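# Open the lathe's end cover

## Task

Get the end cover of the lathe open, so that it remains open after the robot releases it, and nothing ends up off the table.

## Robot and tools

Robot: two arms on a table. left_arm sits on the +y side and carries a left hand. right_arm sits on the -y side and carries a right hand. The arm names do not match the sides of the camera images. Base poses in the scene frame: left_arm at (-0.014, +0.314, 0) m with quat_wxyz (+1.000, 0, 0, -0.023), a slight yaw. right_arm at (+0.003, -0.351, 0) m, unrotated. A camera stand is fixed behind the arms. A loose object may get a brief push at times.

Scene frame: origin at table-top height, midway between the nominal bases. +x points out over the table, +y toward left_arm, +z up. Positions are in metres.

Hand point: a spot 0.15 m from the wrist mounting face along the fingers and 0.05 m in front of the palm. Its +z runs along the straight fingers, +y points out of the palm, and +x runs across the palm. On the right hand +x points away from the thumb; on the left hand it points toward the thumb. Straight fingertips reach 0.06 to 0.07 m past the point along +z, and the fingers lie 0.06 m behind it along -y. A rigid bracket on the little-finger side of the wrist can strike things.

Row layout: every row is one list of 28 numbers covering both arms, each in [-1, 1]. The first 14 belong to left_arm, the last 14 to right_arm. Per arm: dx, dy, dz, rx, ry, rz, then little, ring, middle, index, thumb_bend, thumb_turn, force_limit, speed. Use this order in hand_measured, hand_stopped_by and hand_load_n too.

Pose numbers (first six per arm) are offsets, not poses. They count from that arm's Hand target at the start of the action or move, along the Hand target's own axes. 1.0 equals 0.6 m of travel or 180 degrees of turn. rx, ry, rz form a single rotation vector. Every row counts from that same start, not from the row before. Sending the same offset in a new call moves the arm further. Six zeros ask again for the current Hand target.

Hand numbers are absolute targets. For fingers, -1 is straight and +1 is curled. thumb_bend: -1 is straight, +1 is fully bent. thumb_turn: -1 puts the thumb beside the palm, +1 puts it opposite the fingers. force_limit runs from about 0 N at -1 to 10 N at +1, or 15 N for the two thumb motors. speed rises from near zero at -1 to full at +0.48 and stays full above that. To close gently, use speed -0.94 or lower. With the thumb opposite, the hand can hold objects 0.035 to 0.065 m thick, or a handle as thin as about 0.025 m. To leave a hand unchanged, resend the last eight numbers actually sent for it. If none were ever sent, use hand_measured plus hand_force_limit and hand_speed.

execute_actions(actions, cameras): actions is a list of actions. Each action is a table of up to 15 rows, each row one control step of 1/30 s. A shorter table repeats its last row to fill 15 steps, and each action lasts 0.5 s. cameras is a list of names, ["all"] or []. An empty actions list returns images of every camera.

move(target, speed, blend, blocking, cameras): target is one 28-number row or a list of up to 15 rows. Every row counts from the same starting Hand targets. speed is the path's top speed in m/s, from 0.002 to 4.3, default 0.25; rotation is capped at twice that value in rad/s. blend is in metres and rounds corners in a list; the default 0 stops at each row. blocking=false returns after about 0.5 s while the motion continues. A move lasts at most 10 s and does not avoid obstacles or the other arm. The result adds a "move:" line naming the ending (done, off_target, moving, held, fault) and any limits (paced means the sent pose was clipped; held means steps were withheld).

wait(seconds): 0 to 10 s, holding the last commands. stop(): brakes a running move. zoom_image(camera, region): region is [x0, y0, x1, y1] in pixels of that camera's newest image, at most 504 wide and 504 high. show_instructions(): shows the two reference pages. finished_scene(scene=1): ends the scene for good.

Cameras: cam_head_left, cam_head_right, cam_high (896x504 each), cam_left_wrist and cam_right_wrist (672x504 fisheye).

Results: end_effector_position and end_effector_quat_wxyz for each hand point in the scene frame, the Hand target (the last commanded pose after clipping), joint positions, velocities and torques, and motor temperatures. hand_stopped_by reads moving, target, force, stalled or fault. hand_load_n is fingertip force, positive when something pushes a finger open; a lost grip shows as a drop toward 0. Results of execute_actions also list positions at some control steps.

Behaviour: the arms are loose. A hand point often rests 1 to 3 cm short of its command, sometimes 5 cm, mostly below it. If it stays short, send the remaining distance as an offset. Each step clips orientation to within 40 degrees of the measured one. Keep paths away from an arm's own base, or its shoulder posture may change.

Avoid: striking the lathe or other fixed things hard, fast contacts, and aiming far past a contact point, since that presses harder. Do not let the two hands touch or grip each other. Avoid too much force on fingers and letting parts drop or fall off the table. To end a push, command a target back behind the hand point. Stretched or straining arms heat up: MOTOR HOT appears at 85 °C, and at 100 °C that arm goes limp for 30 to 60 s.

Joint ranges (rad): waist -2.880 to 2.880, shoulder 0.000 to 3.142, elbow 0.000 to 3.019, wrist pitch -1.693 to 1.571, wrist yaw -1.571 to 1.571, wrist roll -2.094 to 2.094.

Each tool is called after "Emit:" by a JSON object that holds its "op" and its "data".

Reference images:

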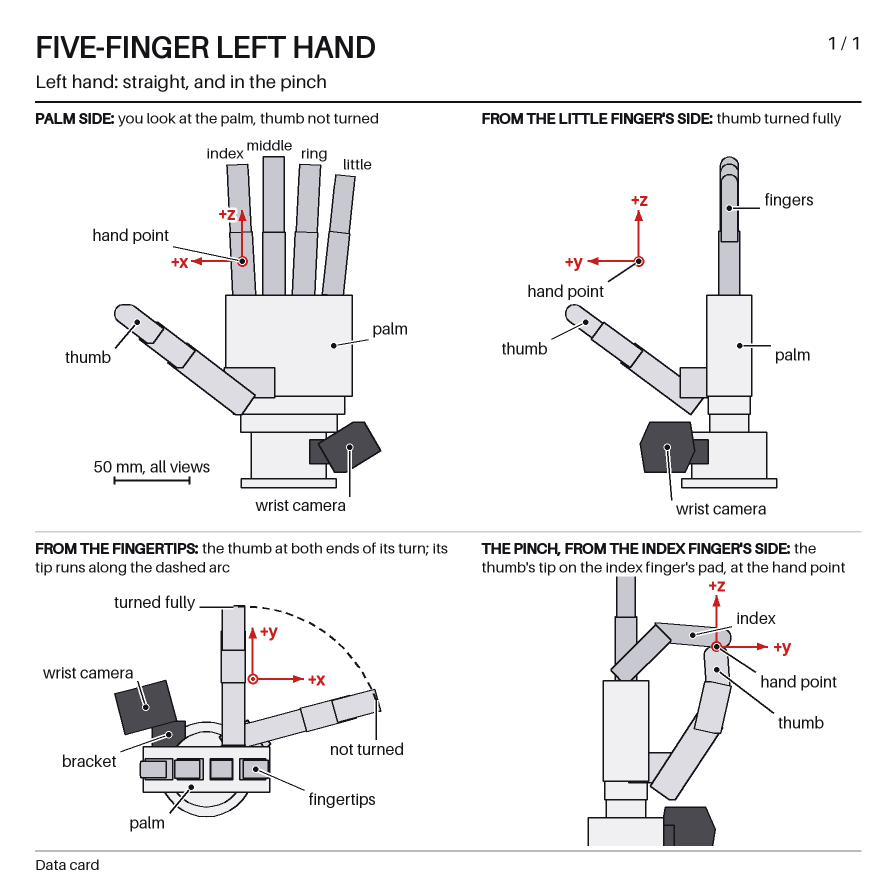

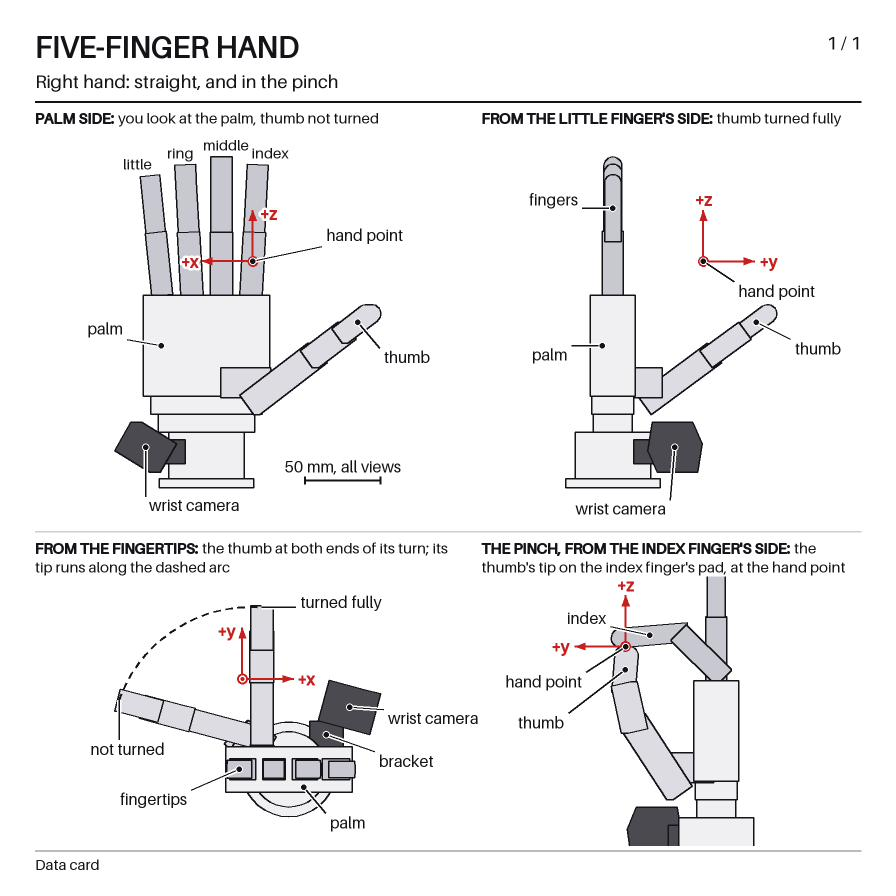

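## Session

Emit:
{"op": "execute_actions", "data": {"actions": []}}

Scene clock: 0.00 s.
left_arm: end_effector_position=(+0.3738, +0.4299, +0.2219) hand_measured=(-1.000, -1.000, -1.000, -1.000, -1.000, -1.000) hand_load_n=(+0.0, +0.0, +0.0, +0.0, +0.0, +0.0) hand_stopped_by=(target, target, target, target, target, target) hand_force_limit=0.00 hand_speed=-0.80 end_effector_quat_wxyz=(+0.125, +0.916, +0.380, -0.035) | right_arm: end_effector_position=(+0.5351, -0.4234, +0.2771) hand_measured=(-1.000, -1.000, -1.000, -1.000, -1.000, -1.000) hand_load_n=(+0.0, +0.0, +0.0, +0.0, +0.0, +0.0) hand_stopped_by=(target, target, target, target, target, target) hand_force_limit=0.00 hand_speed=-0.80 end_effector_quat_wxyz=(-0.177, +0.723, -0.668, +0.015)
Joint positions: left_arm=[0.574 1.325 1.224 -1.574 0.238 -1.818] | right_arm=[-0.261 1.79 1.937 -1.521 -0.298 -0.31]
Joint velocities: within noise
Joint torques (N m): no reading
Motor temperatures (°C): left_arm=[20 22 20 22 22 22] | right_arm=[27 22 23 19 22 21]
Heat: left arm: hottest shoulder 22 °C; right arm: hottest waist 27 °C.
Hand target: left_arm +0.3823, +0.4339, +0.2400; +0.123, +0.918, +0.376, -0.011 | right_arm +0.5421, -0.4238, +0.2852; -0.185, +0.722, -0.666, +0.026

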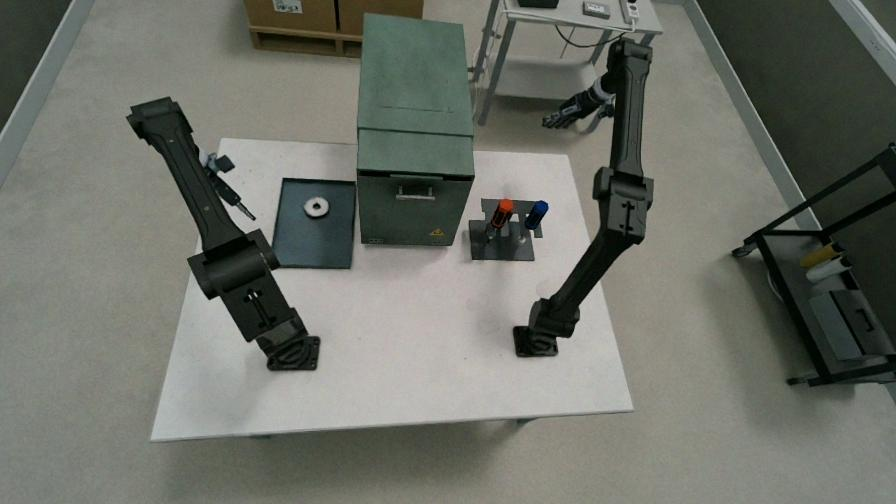

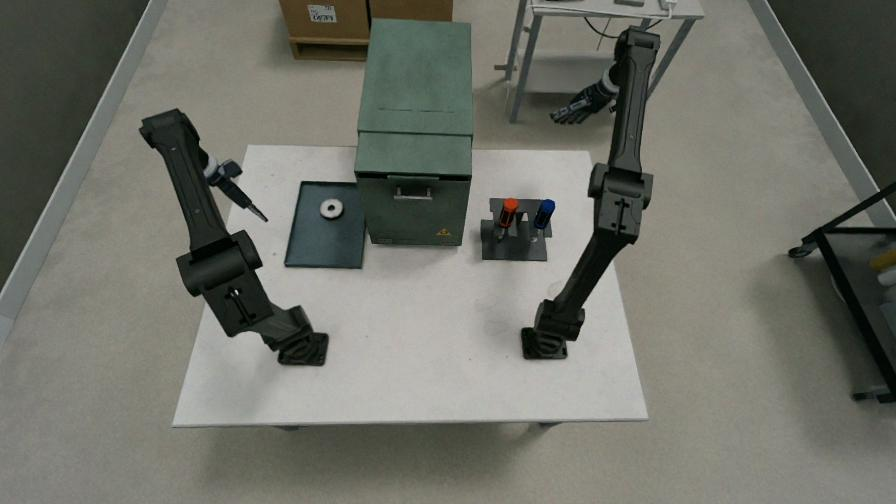

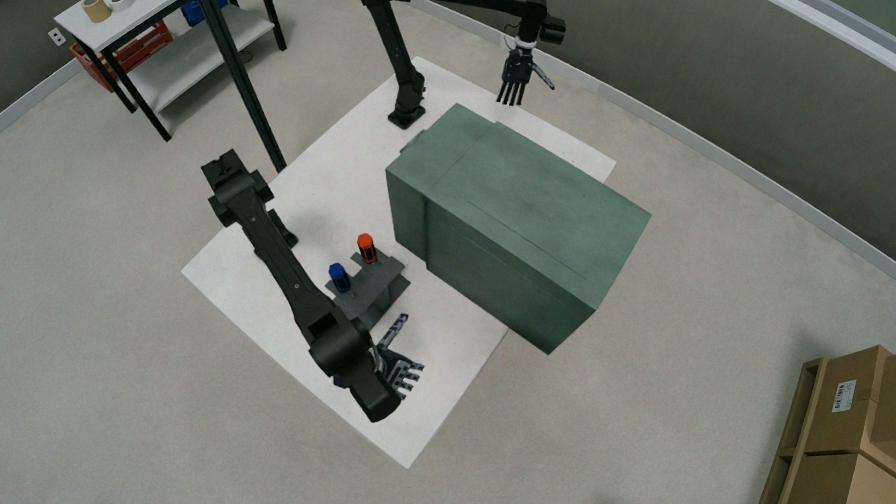

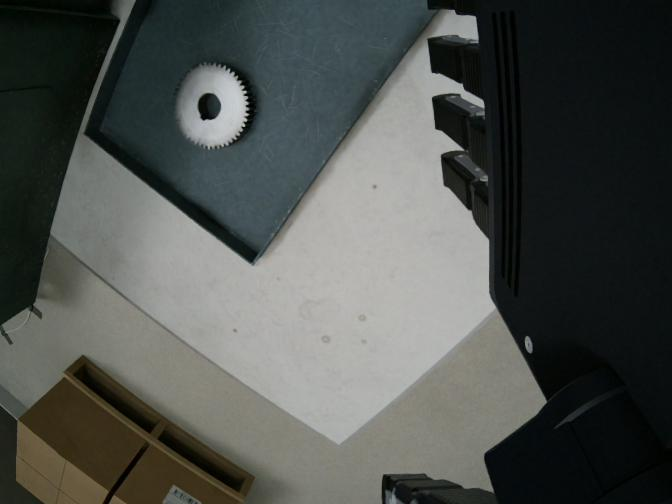

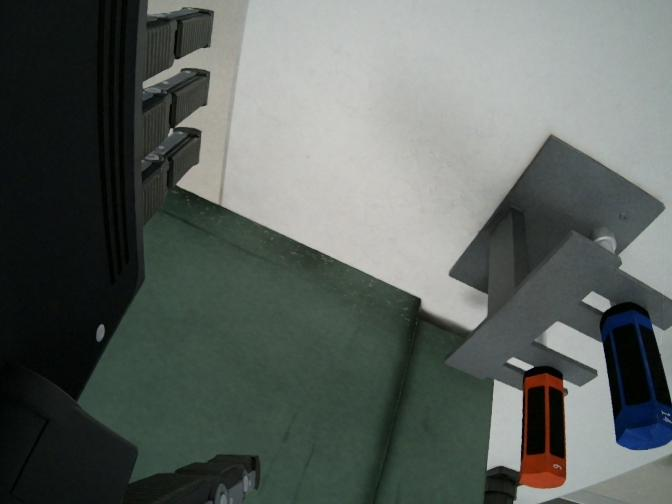

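Emit:
{"op": "zoom_image", "data": {"camera": "cam_head_left", "region": [340, 110, 560, 270]}}

Emit:
{"op": "zoom_image", "data": {"camera": "cam_head_right", "region": [340, 110, 560, 270]}}

Emit:
{"op": "zoom_image", "data": {"camera": "cam_high", "region": [360, 90, 660, 370]}}

Scaled by 2.291 from the camera's 896x504 image, which has a finer 1280x720 frame.

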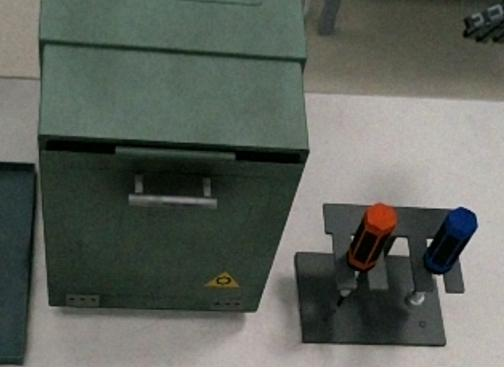

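Scaled by 2.291 from the camera's 896x504 image, which has a finer 1280x720 frame.

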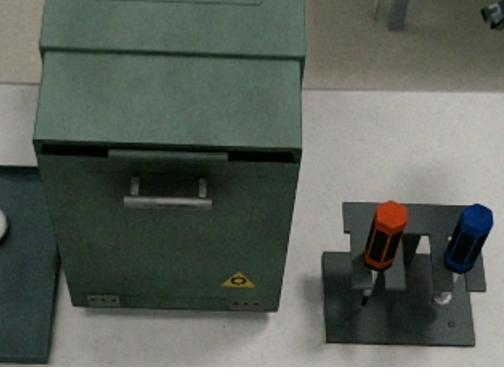

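Scaled by 1.680 from the camera's 896x504 image, which has a finer 1280x720 frame.

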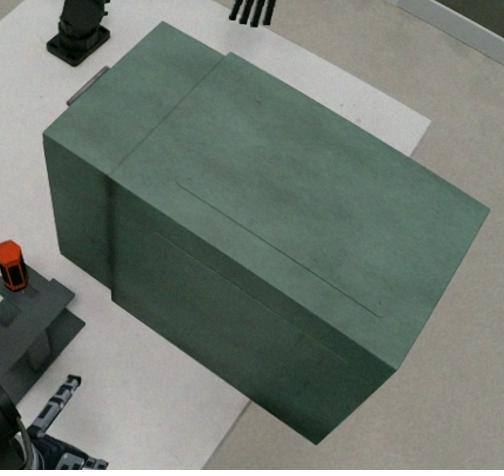

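Emit:
{"op": "move", "data": {"target": [[-0.2208,0.0747,-0.3697,0.0525,0.0442,0.249,-1,-1,-1,-1,-1,-1,0,-0.8, 0,0,0,0,0,0,-1,-1,-1,-1,-1,-1,0,-0.8],[-0.731,0.2765,-0.2992,0.1576,0.1325,0.7475,-1,-1,-1,-1,-1,-1,0,-0.8, 0,0,0,0,0,0,-1,-1,-1,-1,-1,-1,0,-0.8]], "blend": [0.05,0], "speed": 0.2, "cameras": ["all"]}}

Scene clock: 110.70 s.
left_arm: end_effector_position=(+0.1749, +0.0614, +0.4735) hand_measured=(-1.000, -1.000, -1.000, -1.000, -1.000, -1.000) hand_load_n=(+0.0, +0.0, +0.0, +0.0, +0.0, +0.0) hand_stopped_by=(target, target, target, target, target, target) hand_force_limit=0.00 hand_speed=-0.80 end_effector_quat_wxyz=(-0.146, +0.664, -0.678, +0.280) | right_arm: end_effector_position=(+0.5351, -0.4234, +0.2771) hand_measured=(-1.000, -1.000, -1.000, -1.000, -1.000, -1.000) hand_load_n=(+0.0, +0.0, +0.0, +0.0, +0.0, +0.0) hand_stopped_by=(target, target, target, target, target, target) hand_force_limit=0.00 hand_speed=-0.80 end_effector_quat_wxyz=(-0.177, +0.723, -0.668, +0.015)
Joint positions: left_arm=[-0.908 1.027 1.679 -1.682 -0.366 -0.831] | right_arm=[-0.261 1.79 1.937 -1.521 -0.298 -0.31]
Joint torques (N m): left_arm=[-0.38 -2.96 11.86 1.21 -0.29 0.18] | right_arm=[-0.09 -15.62 10.04 0.83 -0.27 -0.02]
Motor temperatures (°C): left_arm=[20 23 29 22 22 21] | right_arm=[26 25 29 19 21 20]
Heat: left arm: hottest elbow 29 °C; right arm: hottest elbow 29 °C.
Hand target: left_arm +0.1697, +0.0603, +0.4996; -0.183, +0.683, -0.683, +0.184 | right_arm +0.5421, -0.4238, +0.2852; -0.185, +0.722, -0.666, +0.026
Off the commanded pose: left_arm 0.027 m, 12 deg | right_arm 0.011 m, 2 deg.
joint sent to its limit (left arm) — joint 4 (wrist pitch), lower limit. The joint targets are off in position and orientation.
move: off_target (left_arm, right_arm)
camera_calibration:
cam_left_wrist: T_world_to_cam=[[0.784277, -0.144461, 0.603358, -0.420585], [-0.475233, -0.765059, 0.434556, -0.0737283], [0.398828, -0.627547, -0.668671, 0.403749], [0, 0, 0, 1]] pos_world=[0.13379, 0.136207, 0.555777]

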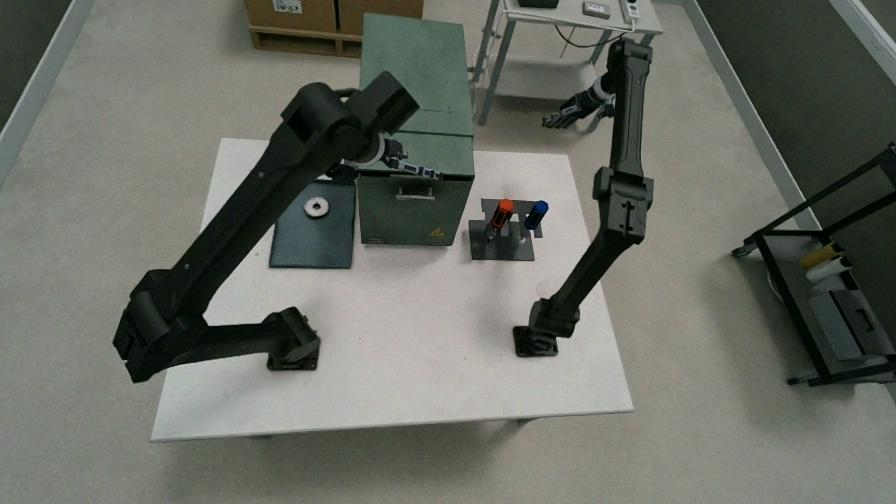

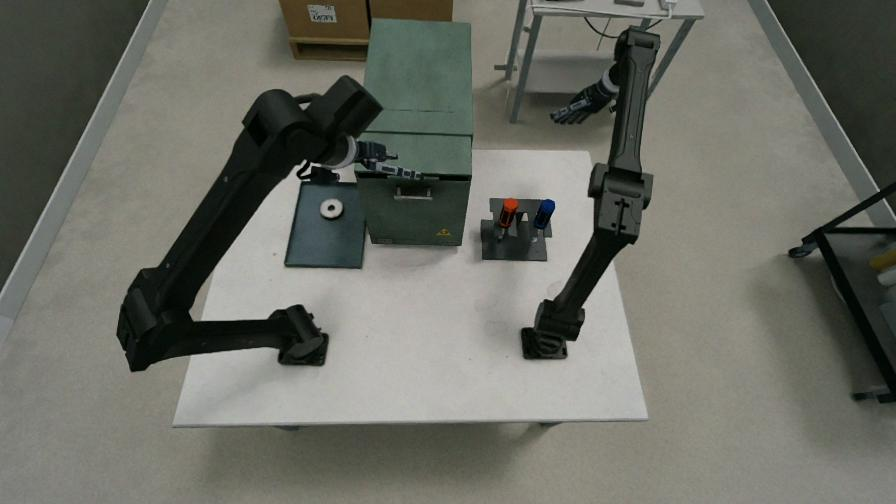

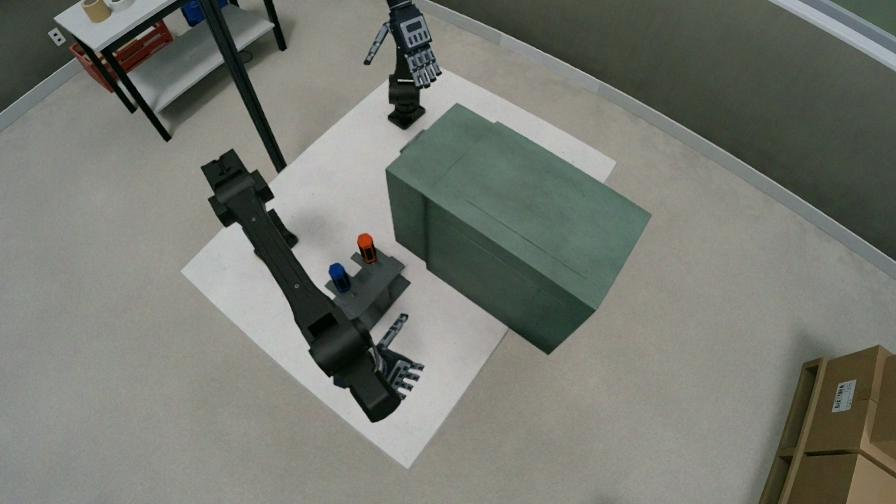

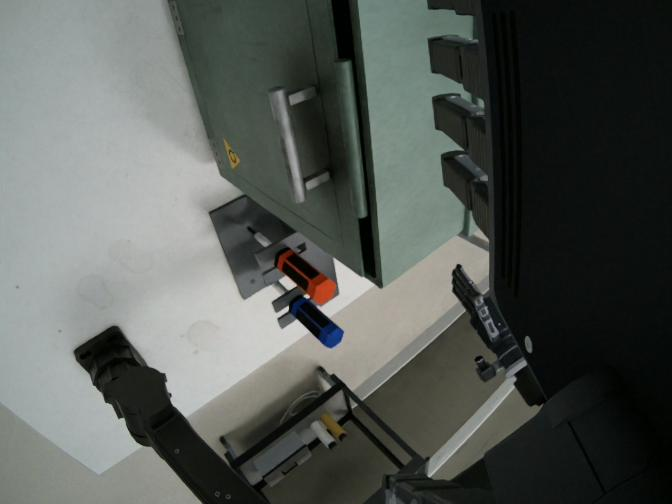

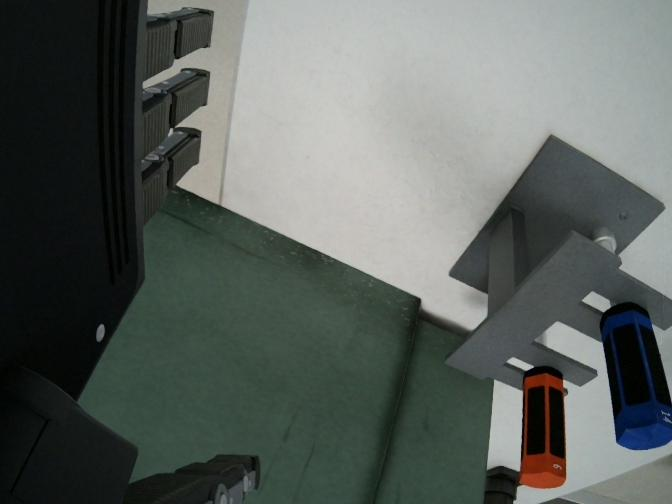

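Emit:
{"op": "zoom_image", "data": {"camera": "cam_left_wrist", "region": [170, 0, 470, 300]}}

Scaled by 1.680 from the camera's 672x504 image, which has a finer 960x720 frame.

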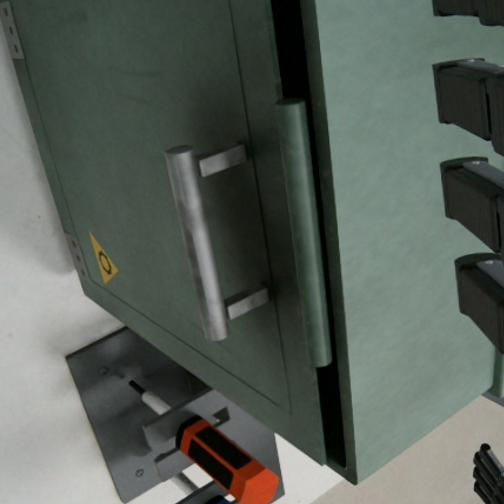

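Emit:
{"op": "move", "data": {"target": [[-0.0333,0.0267,-0.0539,-0.1306,0.1306,0.4875,-1,-1,-1,-1,-1,-1,0,-0.8, 0,0,0,0,0,0,-1,-1,-1,-1,-1,-1,0,-0.8],[0.0238,0.033,0.0572,0,0.087,0.99,-1,-1,-1,-1,-1,-1,0,-0.8, 0,0,0,0,0,0,-1,-1,-1,-1,-1,-1,0,-0.8]], "blend": [0.02,0], "speed": 0.4, "cameras": ["all"]}}

Scene clock: 215.03 s.
left_arm: end_effector_position=(+0.1755, +0.0418, +0.4520) hand_measured=(-1.000, -1.000, -1.000, -1.000, -1.000, -1.000) hand_load_n=(+0.0, +0.0, +0.0, +0.0, +0.0, +0.0) hand_stopped_by=(target, target, target, target, target, target) hand_force_limit=0.00 hand_speed=-0.80 end_effector_quat_wxyz=(+0.253, +0.679, +0.686, +0.064) | right_arm: end_effector_position=(+0.5351, -0.4234, +0.2771) hand_measured=(-1.000, -1.000, -1.000, -1.000, -1.000, -1.000) hand_load_n=(+0.0, +0.0, +0.0, +0.0, +0.0, +0.0) hand_stopped_by=(target, target, target, target, target, target) hand_force_limit=0.00 hand_speed=-0.80 end_effector_quat_wxyz=(-0.177, +0.723, -0.668, +0.015)
Joint positions: left_arm=[-1.331 1.061 1.541 -1.682 -0.387 1.827] | right_arm=[-0.261 1.79 1.937 -1.521 -0.298 -0.31]
Joint torques (N m): left_arm=[-0.85 -6.53 7.19 0.9 -0.4 0.18] | right_arm=[-0.09 -15.62 10.04 0.81 -0.27 -0.02]
Motor temperatures (°C): left_arm=[20 23 36 22 21 21] | right_arm=[26 26 31 19 21 20]
Heat: left arm: hottest elbow 36 °C; right arm: hottest elbow 31 °C.
Hand target: left_arm +0.1697, +0.0460, +0.4600; +0.125, +0.690, +0.703, +0.121 | right_arm +0.5421, -0.4238, +0.2852; -0.185, +0.722, -0.666, +0.026
Off the commanded pose: left_arm 0.011 m, 16 deg | right_arm 0.011 m, 2 deg.
joint sent to its limit (left arm) — joint 4 (wrist pitch), lower limit. The joint targets are off in position and orientation.
move: off_target (left_arm, right_arm)
camera_calibration:
cam_left_wrist: T_world_to_cam=[[-0.877468, 0.114955, -0.465656, 0.353099], [-0.0118706, 0.965352, 0.260681, -0.15421], [0.479489, 0.234267, -0.845701, 0.406653], [0, 0, 0, 1]] pos_world=[0.113018, 0.0130106, 0.548529]

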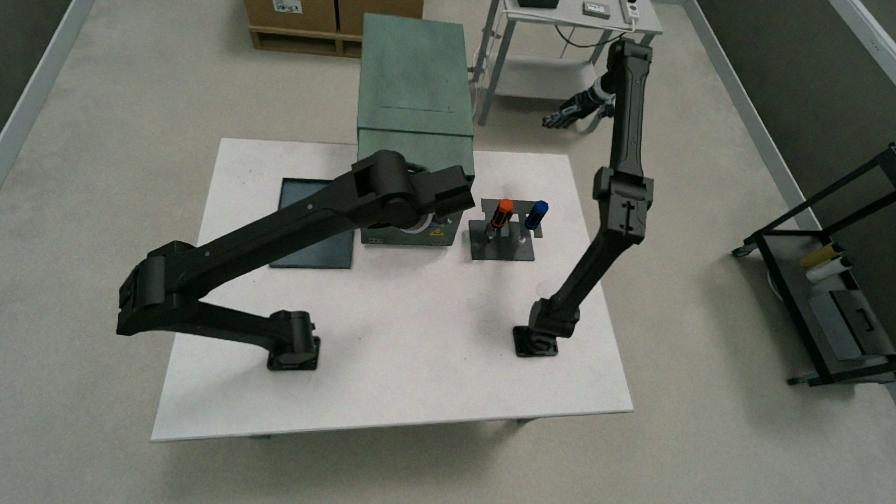

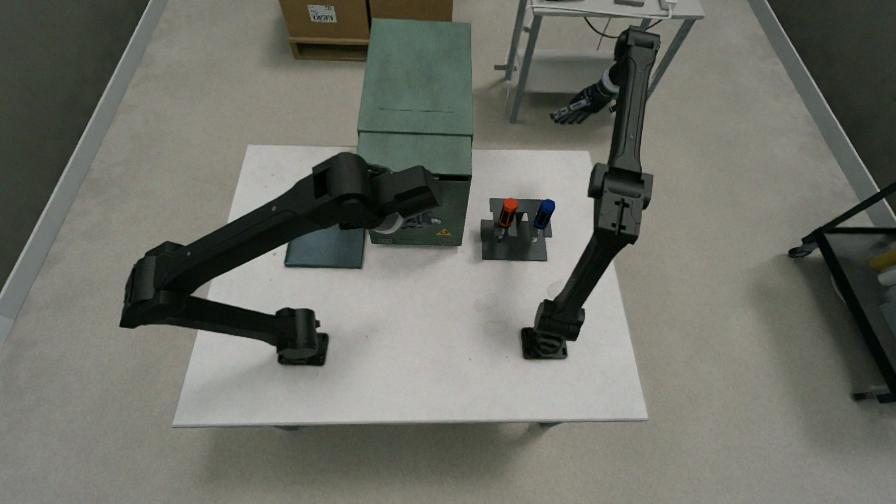

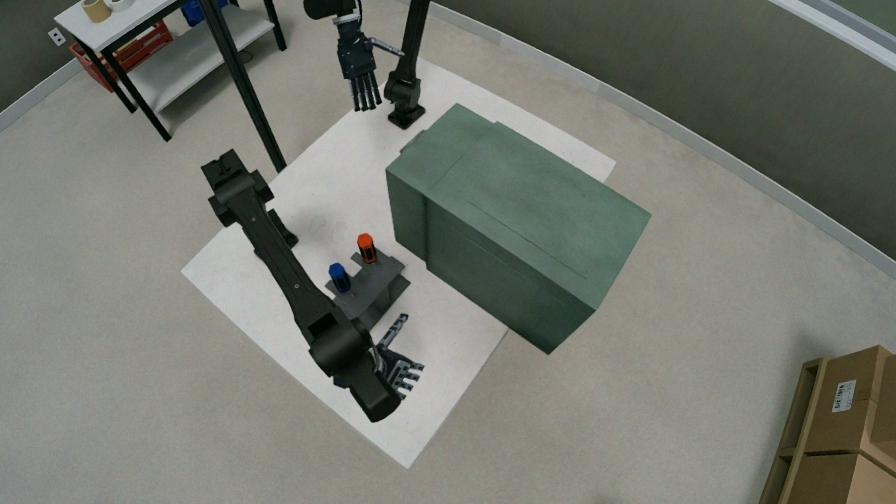

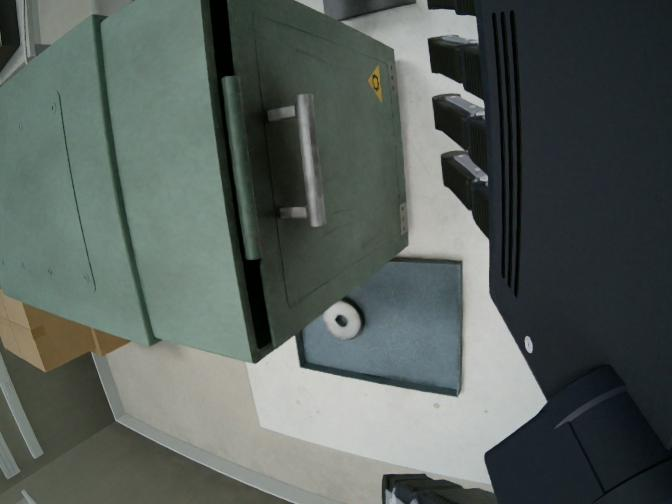

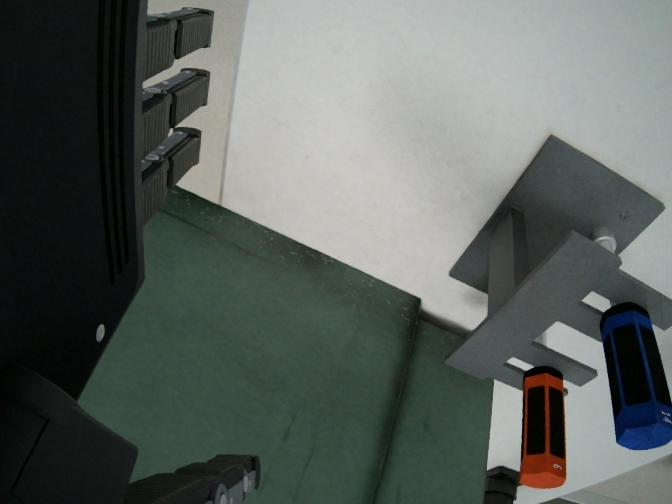

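Emit:
{"op": "move", "data": {"target": [0.006,0.056,0.189,0,0,0,-1,-1,-1,-1,-1,-1,0,-0.8, 0,0,0,0,0,0,-1,-1,-1,-1,-1,-1,0,-0.8], "speed": 0.15, "cameras": ["cam_head_left","cam_left_wrist"]}}

Scene clock: 241.40 s.
left_arm: end_effector_position=(+0.2330, +0.0504, +0.3620) hand_measured=(-1.000, -1.000, -1.000, -1.000, -1.000, -1.000) hand_load_n=(-0.5, +0.0, +0.0, +0.0, +0.0, +0.0) hand_stopped_by=(target, target, target, target, target, target) hand_force_limit=0.00 hand_speed=-0.80 end_effector_quat_wxyz=(+0.118, +0.690, +0.704, +0.121) | right_arm: end_effector_position=(+0.5351, -0.4234, +0.2771) hand_measured=(-1.000, -1.000, -1.000, -1.000, -1.000, -1.000) hand_load_n=(-0.5, +0.0, +0.0, +0.0, +0.0, +0.0) hand_stopped_by=(target, target, target, target, target, target) hand_force_limit=0.00 hand_speed=-0.80 end_effector_quat_wxyz=(-0.177, +0.723, -0.668, +0.015)
Joint positions: left_arm=[-1.121 1.187 1.428 -1.682 -0.315 1.974] | right_arm=[-0.261 1.79 1.937 -1.521 -0.298 -0.31]
Joint torques (N m): left_arm=[1.44 -7.3 7.8 1.58 -0.11 0.17] | right_arm=[-0.09 -15.62 10.04 0.83 -0.26 -0.02]
Heat: left arm: hottest elbow 33 °C; right arm: hottest elbow 31 °C.
Hand target: left_arm +0.2400, +0.0500, +0.3649; +0.125, +0.690, +0.703, +0.121 | right_arm +0.5421, -0.4238, +0.2852; -0.185, +0.722, -0.666, +0.026
Off the commanded pose: left_arm 0.008 m, 1 deg | right_arm 0.011 m, 2 deg.
move: off_target (right_arm)
camera_calibration:
cam_left_wrist: T_world_to_cam=[[-0.932583, 0.168769, -0.319069, 0.317642], [-0.017656, 0.861573, 0.507327, -0.221027], [0.360523, 0.478758, -0.800509, 0.300028], [0, 0, 0, 1]] pos_world=[0.184158, -0.00681765, 0.453658]
Images, in order (width x height): cam_head_left 896x504, cam_left_wrist 672x504.

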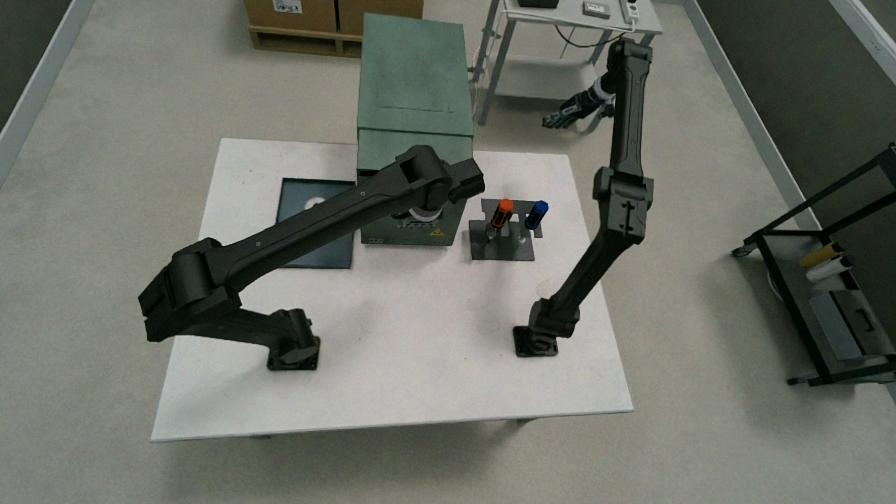

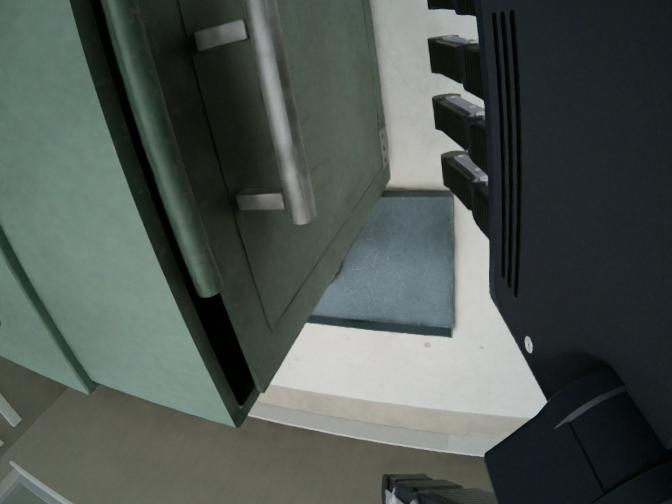

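Emit:
{"op": "move", "data": {"target": [[0.0013,-0.0613,0.022,0,0,0,-1,1,1,-1,-1,-1,0,0, 0,0,0,0,0,0,-1,-1,-1,-1,-1,-1,0,-0.8],[0.0023,-0.0998,0.1767,0,0,0,-1,1,1,-1,-1,-1,0,0, 0,0,0,0,0,0,-1,-1,-1,-1,-1,-1,0,-0.8]], "speed": 0.12, "blend": [0.01,0], "cameras": ["cam_head_left","cam_high","cam_left_wrist"]}}

Scene clock: 297.53 s.
left_arm: end_effector_position=(+0.2147, +0.0495, +0.2367) hand_measured=(-1.000, +1.000, +1.000, -1.000, -1.000, -1.000) hand_load_n=(+0.0, +0.0, +0.0, +0.0, +0.0, +0.0) hand_stopped_by=(target, target, target, target, target, target) hand_force_limit=0.00 hand_speed=0.00 end_effector_quat_wxyz=(+0.104, +0.700, +0.695, +0.126) | right_arm: end_effector_position=(+0.5351, -0.4234, +0.2771) hand_measured=(-1.000, -1.000, -1.000, -1.000, -1.000, -1.000) hand_load_n=(+0.0, +0.0, +0.0, +0.0, +0.0, -0.5) hand_stopped_by=(target, target, target, target, target, target) hand_force_limit=0.00 hand_speed=-0.80 end_effector_quat_wxyz=(-0.177, +0.723, -0.668, +0.015)
Joint positions: left_arm=[-1.173 1.161 1.079 -1.403 -0.317 1.942] | right_arm=[-0.261 1.79 1.937 -1.521 -0.298 -0.31]
Joint torques (N m): left_arm=[1.49 -8.7 7.79 1.66 -0.36 0.01] | right_arm=[-0.09 -15.68 10.03 0.81 -0.27 -0.02]
Motor temperatures (°C): left_arm=[20 23 31 22 21 20] | right_arm=[25 26 31 19 21 20]
Heat: left arm: hottest elbow 31 °C; right arm: hottest elbow 31 °C.
Hand target: left_arm +0.2201, +0.0500, +0.2448; +0.125, +0.690, +0.703, +0.121 | right_arm +0.5421, -0.4238, +0.2852; -0.185, +0.722, -0.666, +0.026
Off the commanded pose: left_arm 0.010 m, 3 deg | right_arm 0.011 m, 2 deg.
move: off_target (left_arm, right_arm)
camera_calibration:
cam_left_wrist: T_world_to_cam=[[-0.932907, 0.198158, -0.300696, 0.255034], [0.00794056, 0.84611, 0.532949, -0.167862], [0.36003, 0.494804, -0.790915, 0.20382], [0, 0, 0, 1]] pos_world=[0.165875, -0.00935884, 0.327354]
Images, in order (width x height): cam_head_left 896x504, cam_high 896x504, cam_left_wrist 672x504.

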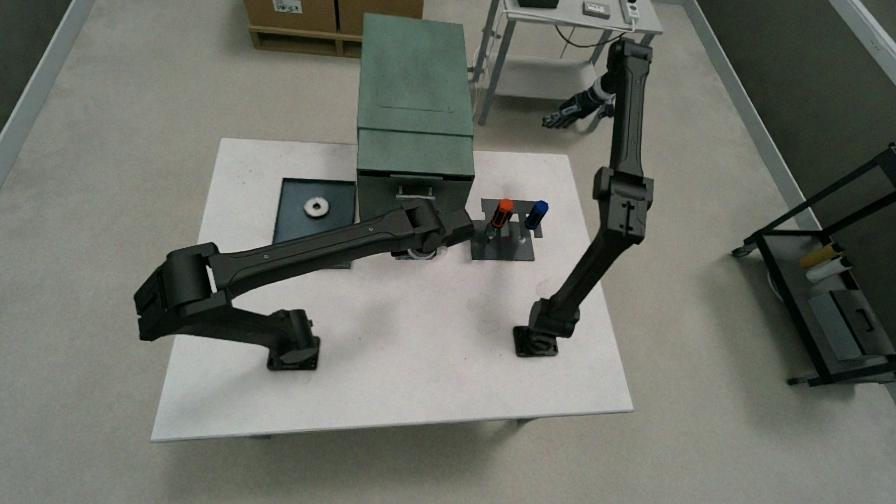

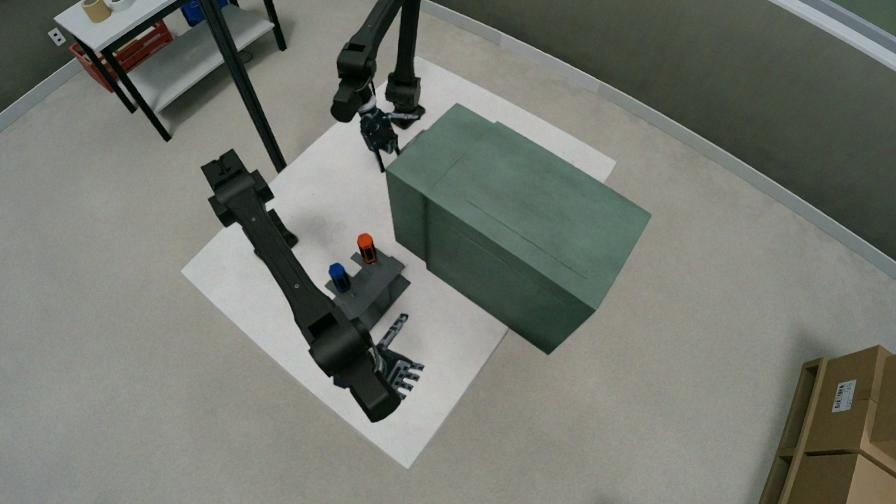

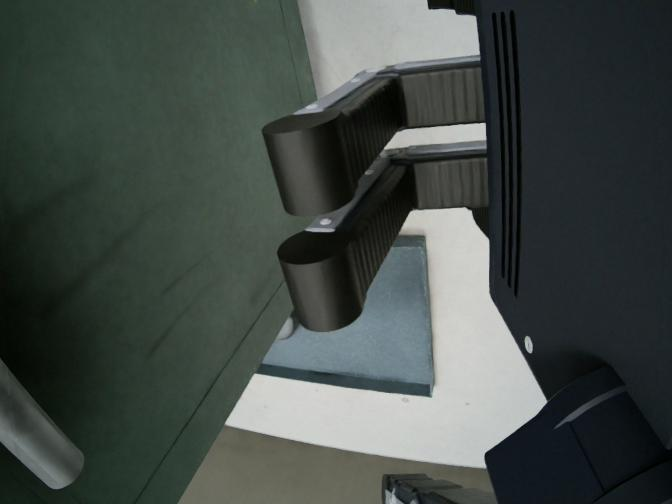

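Emit:
{"op": "move", "data": {"target": [0.0083,0.0833,0.022,0,0,0,-1,1,1,-1,-1,-1,0,0, 0,0,0,0,0,0,-1,-1,-1,-1,-1,-1,0,-0.8], "speed": 0.08, "cameras": ["cam_left_wrist"]}}

Scene clock: 311.23 s.
left_arm: end_effector_position=(+0.2589, +0.0675, +0.2341) hand_measured=(-1.000, +1.000, +1.000, -1.000, -1.000, -1.000) hand_load_n=(+0.0, +0.0, +0.0, +0.0, +0.0, +0.0) hand_stopped_by=(target, target, target, target, target, target) hand_force_limit=0.00 hand_speed=0.00 end_effector_quat_wxyz=(+0.101, +0.690, +0.705, +0.127) | right_arm: end_effector_position=(+0.5351, -0.4234, +0.2771) hand_measured=(-1.000, -1.000, -1.000, -1.000, -1.000, -1.000) hand_load_n=(+0.0, +0.0, +0.0, +0.0, +0.0, +0.0) hand_stopped_by=(target, target, target, target, target, target) hand_force_limit=0.00 hand_speed=-0.80 end_effector_quat_wxyz=(-0.177, +0.723, -0.668, +0.015)
Joint positions: left_arm=[-1.026 1.17 1.079 -1.358 -0.303 2.066] | right_arm=[-0.261 1.79 1.937 -1.521 -0.298 -0.31]
Joint torques (N m): left_arm=[1.61 -6.89 10.86 1.85 -0.11 0.18] | right_arm=[-0.09 -15.56 10.03 0.83 -0.27 -0.02]
Heat: left arm: hottest elbow 31 °C; right arm: hottest elbow 32 °C.
Hand target: left_arm +0.2715, +0.0559, +0.2495; +0.125, +0.690, +0.703, +0.121 | right_arm +0.5421, -0.4238, +0.2852; -0.185, +0.722, -0.666, +0.026
Off the commanded pose: left_arm 0.023 m, 3 deg | right_arm 0.011 m, 2 deg.
joint sent to its limit (left arm) — joint 6 (wrist roll), upper limit. The joint targets are off in position, not in orientation.
move: off_target (left_arm, right_arm)
camera_calibration:
cam_left_wrist: T_world_to_cam=[[-0.93883, 0.17233, -0.298162, 0.294692], [-0.0146699, 0.844992, 0.534577, -0.176393], [0.344068, 0.506251, -0.790776, 0.180193], [0, 0, 0, 1]] pos_world=[0.212079, 0.00704376, 0.324654]
Images, in order (width x height): cam_left_wrist 672x504.

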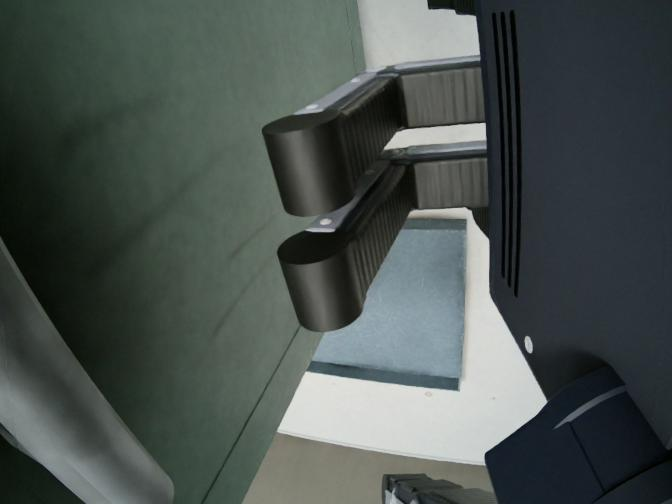

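Emit:
{"op": "move", "data": {"target": [0.0033,-0.0268,-0.0057,-0.0004,0.0152,-0.0418,-1,1,1,-1,-1,-1,0,0, 0,0,0,0,0,0,-1,-1,-1,-1,-1,-1,0,-0.8], "speed": 0.08, "cameras": ["cam_left_wrist","cam_high"]}}

Scene clock: 323.23 s.
left_arm: end_effector_position=(+0.2527, +0.0745, +0.2246) hand_measured=(-1.000, +1.000, +1.000, -1.000, -1.000, -1.000) hand_load_n=(+0.0, +0.0, +0.0, +0.0, +0.0, +0.0) hand_stopped_by=(target, target, target, target, target, target) hand_force_limit=0.00 hand_speed=0.00 end_effector_quat_wxyz=(+0.091, +0.644, +0.747, +0.136) | right_arm: end_effector_position=(+0.5351, -0.4234, +0.2771) hand_measured=(-1.000, -1.000, -1.000, -1.000, -1.000, -1.000) hand_load_n=(+0.0, +0.0, +0.0, +0.0, +0.0, +0.0) hand_stopped_by=(target, target, target, target, target, target) hand_force_limit=0.00 hand_speed=-0.80 end_effector_quat_wxyz=(-0.177, +0.723, -0.668, +0.015)
Joint positions: left_arm=[-1.039 1.202 1.079 -1.375 -0.322 1.92] | right_arm=[-0.261 1.79 1.937 -1.521 -0.298 -0.31]
Joint torques (N m): left_arm=[-0.62 -7.24 12.34 0.35 -0.4 -0.13] | right_arm=[-0.09 -15.62 10.04 0.83 -0.27 -0.02]
Heat: left arm: hottest elbow 32 °C; right arm: hottest elbow 32 °C.
Hand target: left_arm +0.2551, +0.0576, +0.2471; +0.116, +0.639, +0.749, +0.129 | right_arm +0.5421, -0.4238, +0.2852; -0.185, +0.722, -0.666, +0.026
Off the commanded pose: left_arm 0.028 m, 3 deg | right_arm 0.011 m, 2 deg.
move: off_target (left_arm, right_arm)
camera_calibration:
cam_left_wrist: T_world_to_cam=[[-0.952511, 0.0547935, -0.299534, 0.297368], [-0.121705, 0.833187, 0.539432, -0.15058], [0.279125, 0.55027, -0.786951, 0.183562], [0, 0, 0, 1]] pos_world=[0.213683, 0.00815914, 0.314754]
Images, in order (width x height): cam_high 896x504, cam_left_wrist 672x504.

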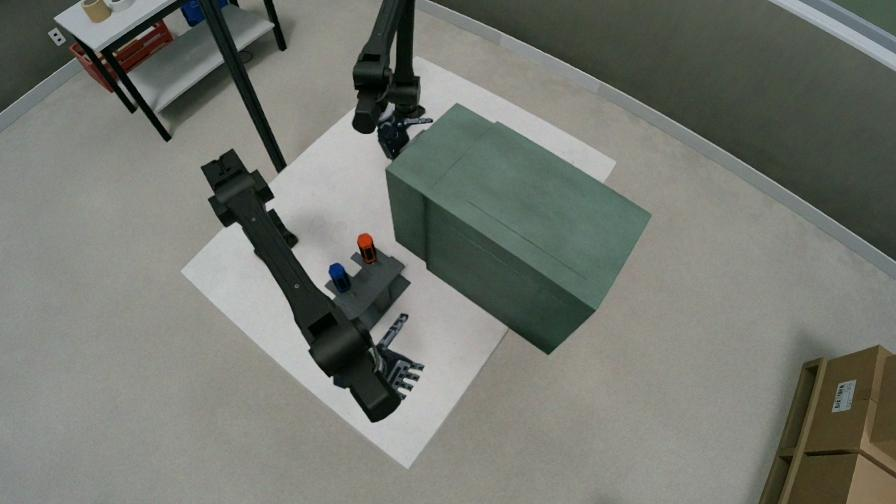

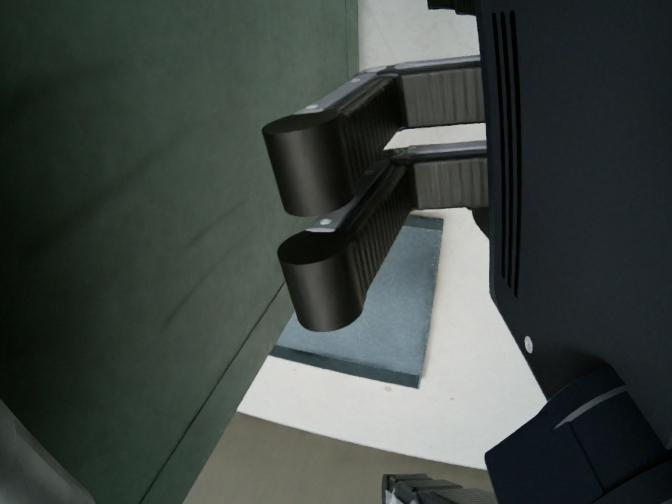

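Emit:
{"op": "move", "data": {"target": [-0.0277,0.0035,-0.0282,0,0,0,-1,1,1,-1,-1,-1,0,0, 0,0,0,0,0,0,-1,-1,-1,-1,-1,-1,0,-0.8], "speed": 0.08, "cameras": ["cam_left_wrist"]}}

Scene clock: 328.20 s.
left_arm: end_effector_position=(+0.2516, +0.0589, +0.2388) hand_measured=(-1.000, +1.000, +1.000, -1.000, -1.000, -1.000) hand_load_n=(+0.0, +0.0, +0.0, +0.0, +0.0, +0.5) hand_stopped_by=(target, target, target, target, target, target) hand_force_limit=0.00 hand_speed=0.00 end_effector_quat_wxyz=(+0.089, +0.645, +0.746, +0.138) | right_arm: end_effector_position=(+0.5351, -0.4234, +0.2771) hand_measured=(-1.000, -1.000, -1.000, -1.000, -1.000, -1.000) hand_load_n=(+0.0, +0.0, +0.0, +0.0, +0.0, +0.0) hand_stopped_by=(target, target, target, target, target, target) hand_force_limit=0.00 hand_speed=-0.80 end_effector_quat_wxyz=(-0.177, +0.723, -0.668, +0.015)
Joint positions: left_arm=[-1.064 1.239 1.147 -1.42 -0.325 1.896] | right_arm=[-0.261 1.79 1.937 -1.521 -0.298 -0.31]
Joint torques (N m): left_arm=[-0.56 -7.94 13.11 0.29 -0.38 -0.12] | right_arm=[-0.09 -15.62 10.04 0.81 -0.27 -0.02]
Heat: left arm: hottest elbow 33 °C; right arm: hottest elbow 32 °C.
Hand target: left_arm +0.2539, +0.0407, +0.2639; +0.116, +0.639, +0.749, +0.129 | right_arm +0.5421, -0.4238, +0.2852; -0.185, +0.722, -0.666, +0.026
Off the commanded pose: left_arm 0.031 m, 3 deg | right_arm 0.011 m, 2 deg.
move: off_target (left_arm, right_arm)
camera_calibration:
cam_left_wrist: T_world_to_cam=[[-0.952852, 0.057689, -0.297902, 0.300897], [-0.119997, 0.830091, 0.544563, -0.146811], [0.278701, 0.554636, -0.784031, 0.202757], [0, 0, 0, 1]] pos_world=[0.212585, -0.00794856, 0.328553]
Images, in order (width x height): cam_left_wrist 672x504.

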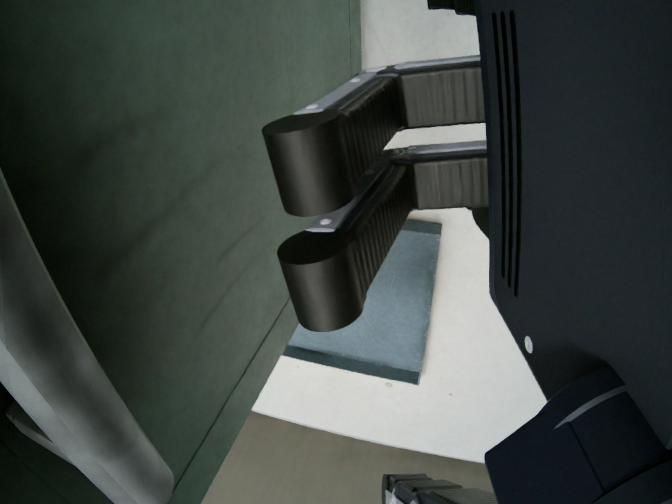

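Emit:
{"op": "move", "data": {"target": [0.0025,0.0468,-0.0068,0,0,0,-1,1,1,-1,-1,-1,0,0, 0,0,0,0,0,0,-1,-1,-1,-1,-1,-1,0,-0.8], "speed": 0.06, "cameras": ["cam_left_wrist","cam_high"]}}

Scene clock: 339.53 s.
left_arm: end_effector_position=(+0.2645, +0.0566, +0.2520) hand_measured=(-1.000, +1.000, +1.000, -1.000, -1.000, -1.000) hand_load_n=(+0.0, +0.0, +0.0, +0.0, +0.0, +0.0) hand_stopped_by=(target, target, target, target, target, target) hand_force_limit=0.00 hand_speed=0.00 end_effector_quat_wxyz=(+0.095, +0.641, +0.749, +0.136) | right_arm: end_effector_position=(+0.5351, -0.4234, +0.2771) hand_measured=(-1.000, -1.000, -1.000, -1.000, -1.000, -1.000) hand_load_n=(+0.0, +0.0, +0.0, +0.0, +0.0, +0.0) hand_stopped_by=(target, target, target, target, target, target) hand_force_limit=0.00 hand_speed=-0.80 end_effector_quat_wxyz=(-0.177, +0.723, -0.668, +0.015)
Joint positions: left_arm=[-1.035 1.25 1.19 -1.43 -0.325 1.919] | right_arm=[-0.261 1.79 1.937 -1.521 -0.298 -0.31]
Joint torques (N m): left_arm=[1.55 -8.06 13.07 0.4 -0.15 0.19] | right_arm=[-0.09 -15.62 10.04 0.83 -0.27 -0.02]
Heat: left arm: hottest elbow 35 °C; right arm: hottest elbow 32 °C.
Hand target: left_arm +0.2784, +0.0462, +0.2773; +0.116, +0.639, +0.749, +0.129 | right_arm +0.5421, -0.4238, +0.2852; -0.185, +0.722, -0.666, +0.026
Off the commanded pose: left_arm 0.031 m, 3 deg | right_arm 0.011 m, 2 deg.
move: off_target (left_arm, right_arm)
camera_calibration:
cam_left_wrist: T_world_to_cam=[[-0.950885, 0.0470802, -0.305942, 0.319365], [-0.130353, 0.83555, 0.533726, -0.145424], [0.280758, 0.547393, -0.788376, 0.211741], [0, 0, 0, 1]] pos_world=[0.225275, -0.00943238, 0.342255]
Images, in order (width x height): cam_high 896x504, cam_left_wrist 672x504.

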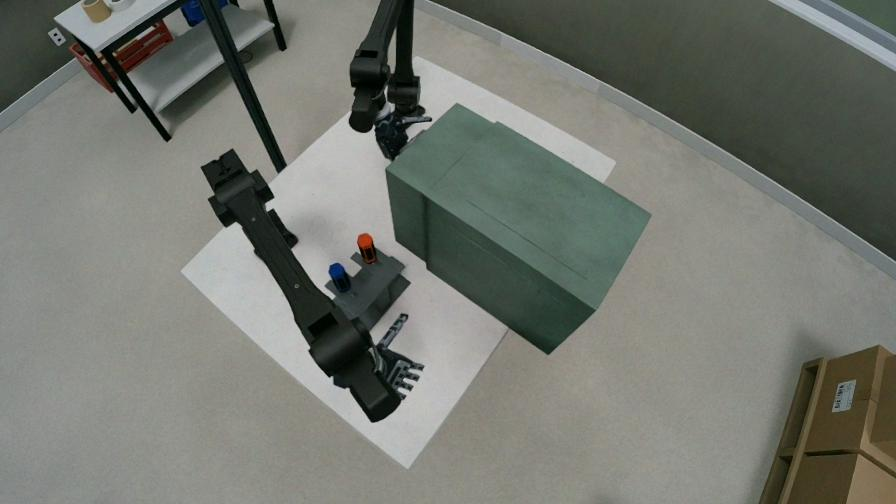

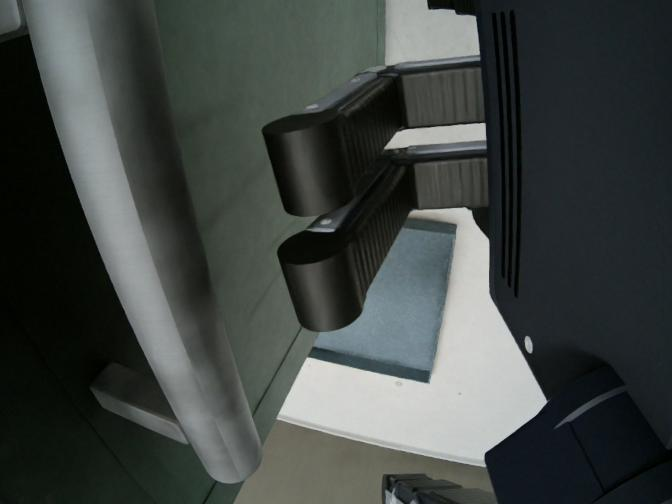

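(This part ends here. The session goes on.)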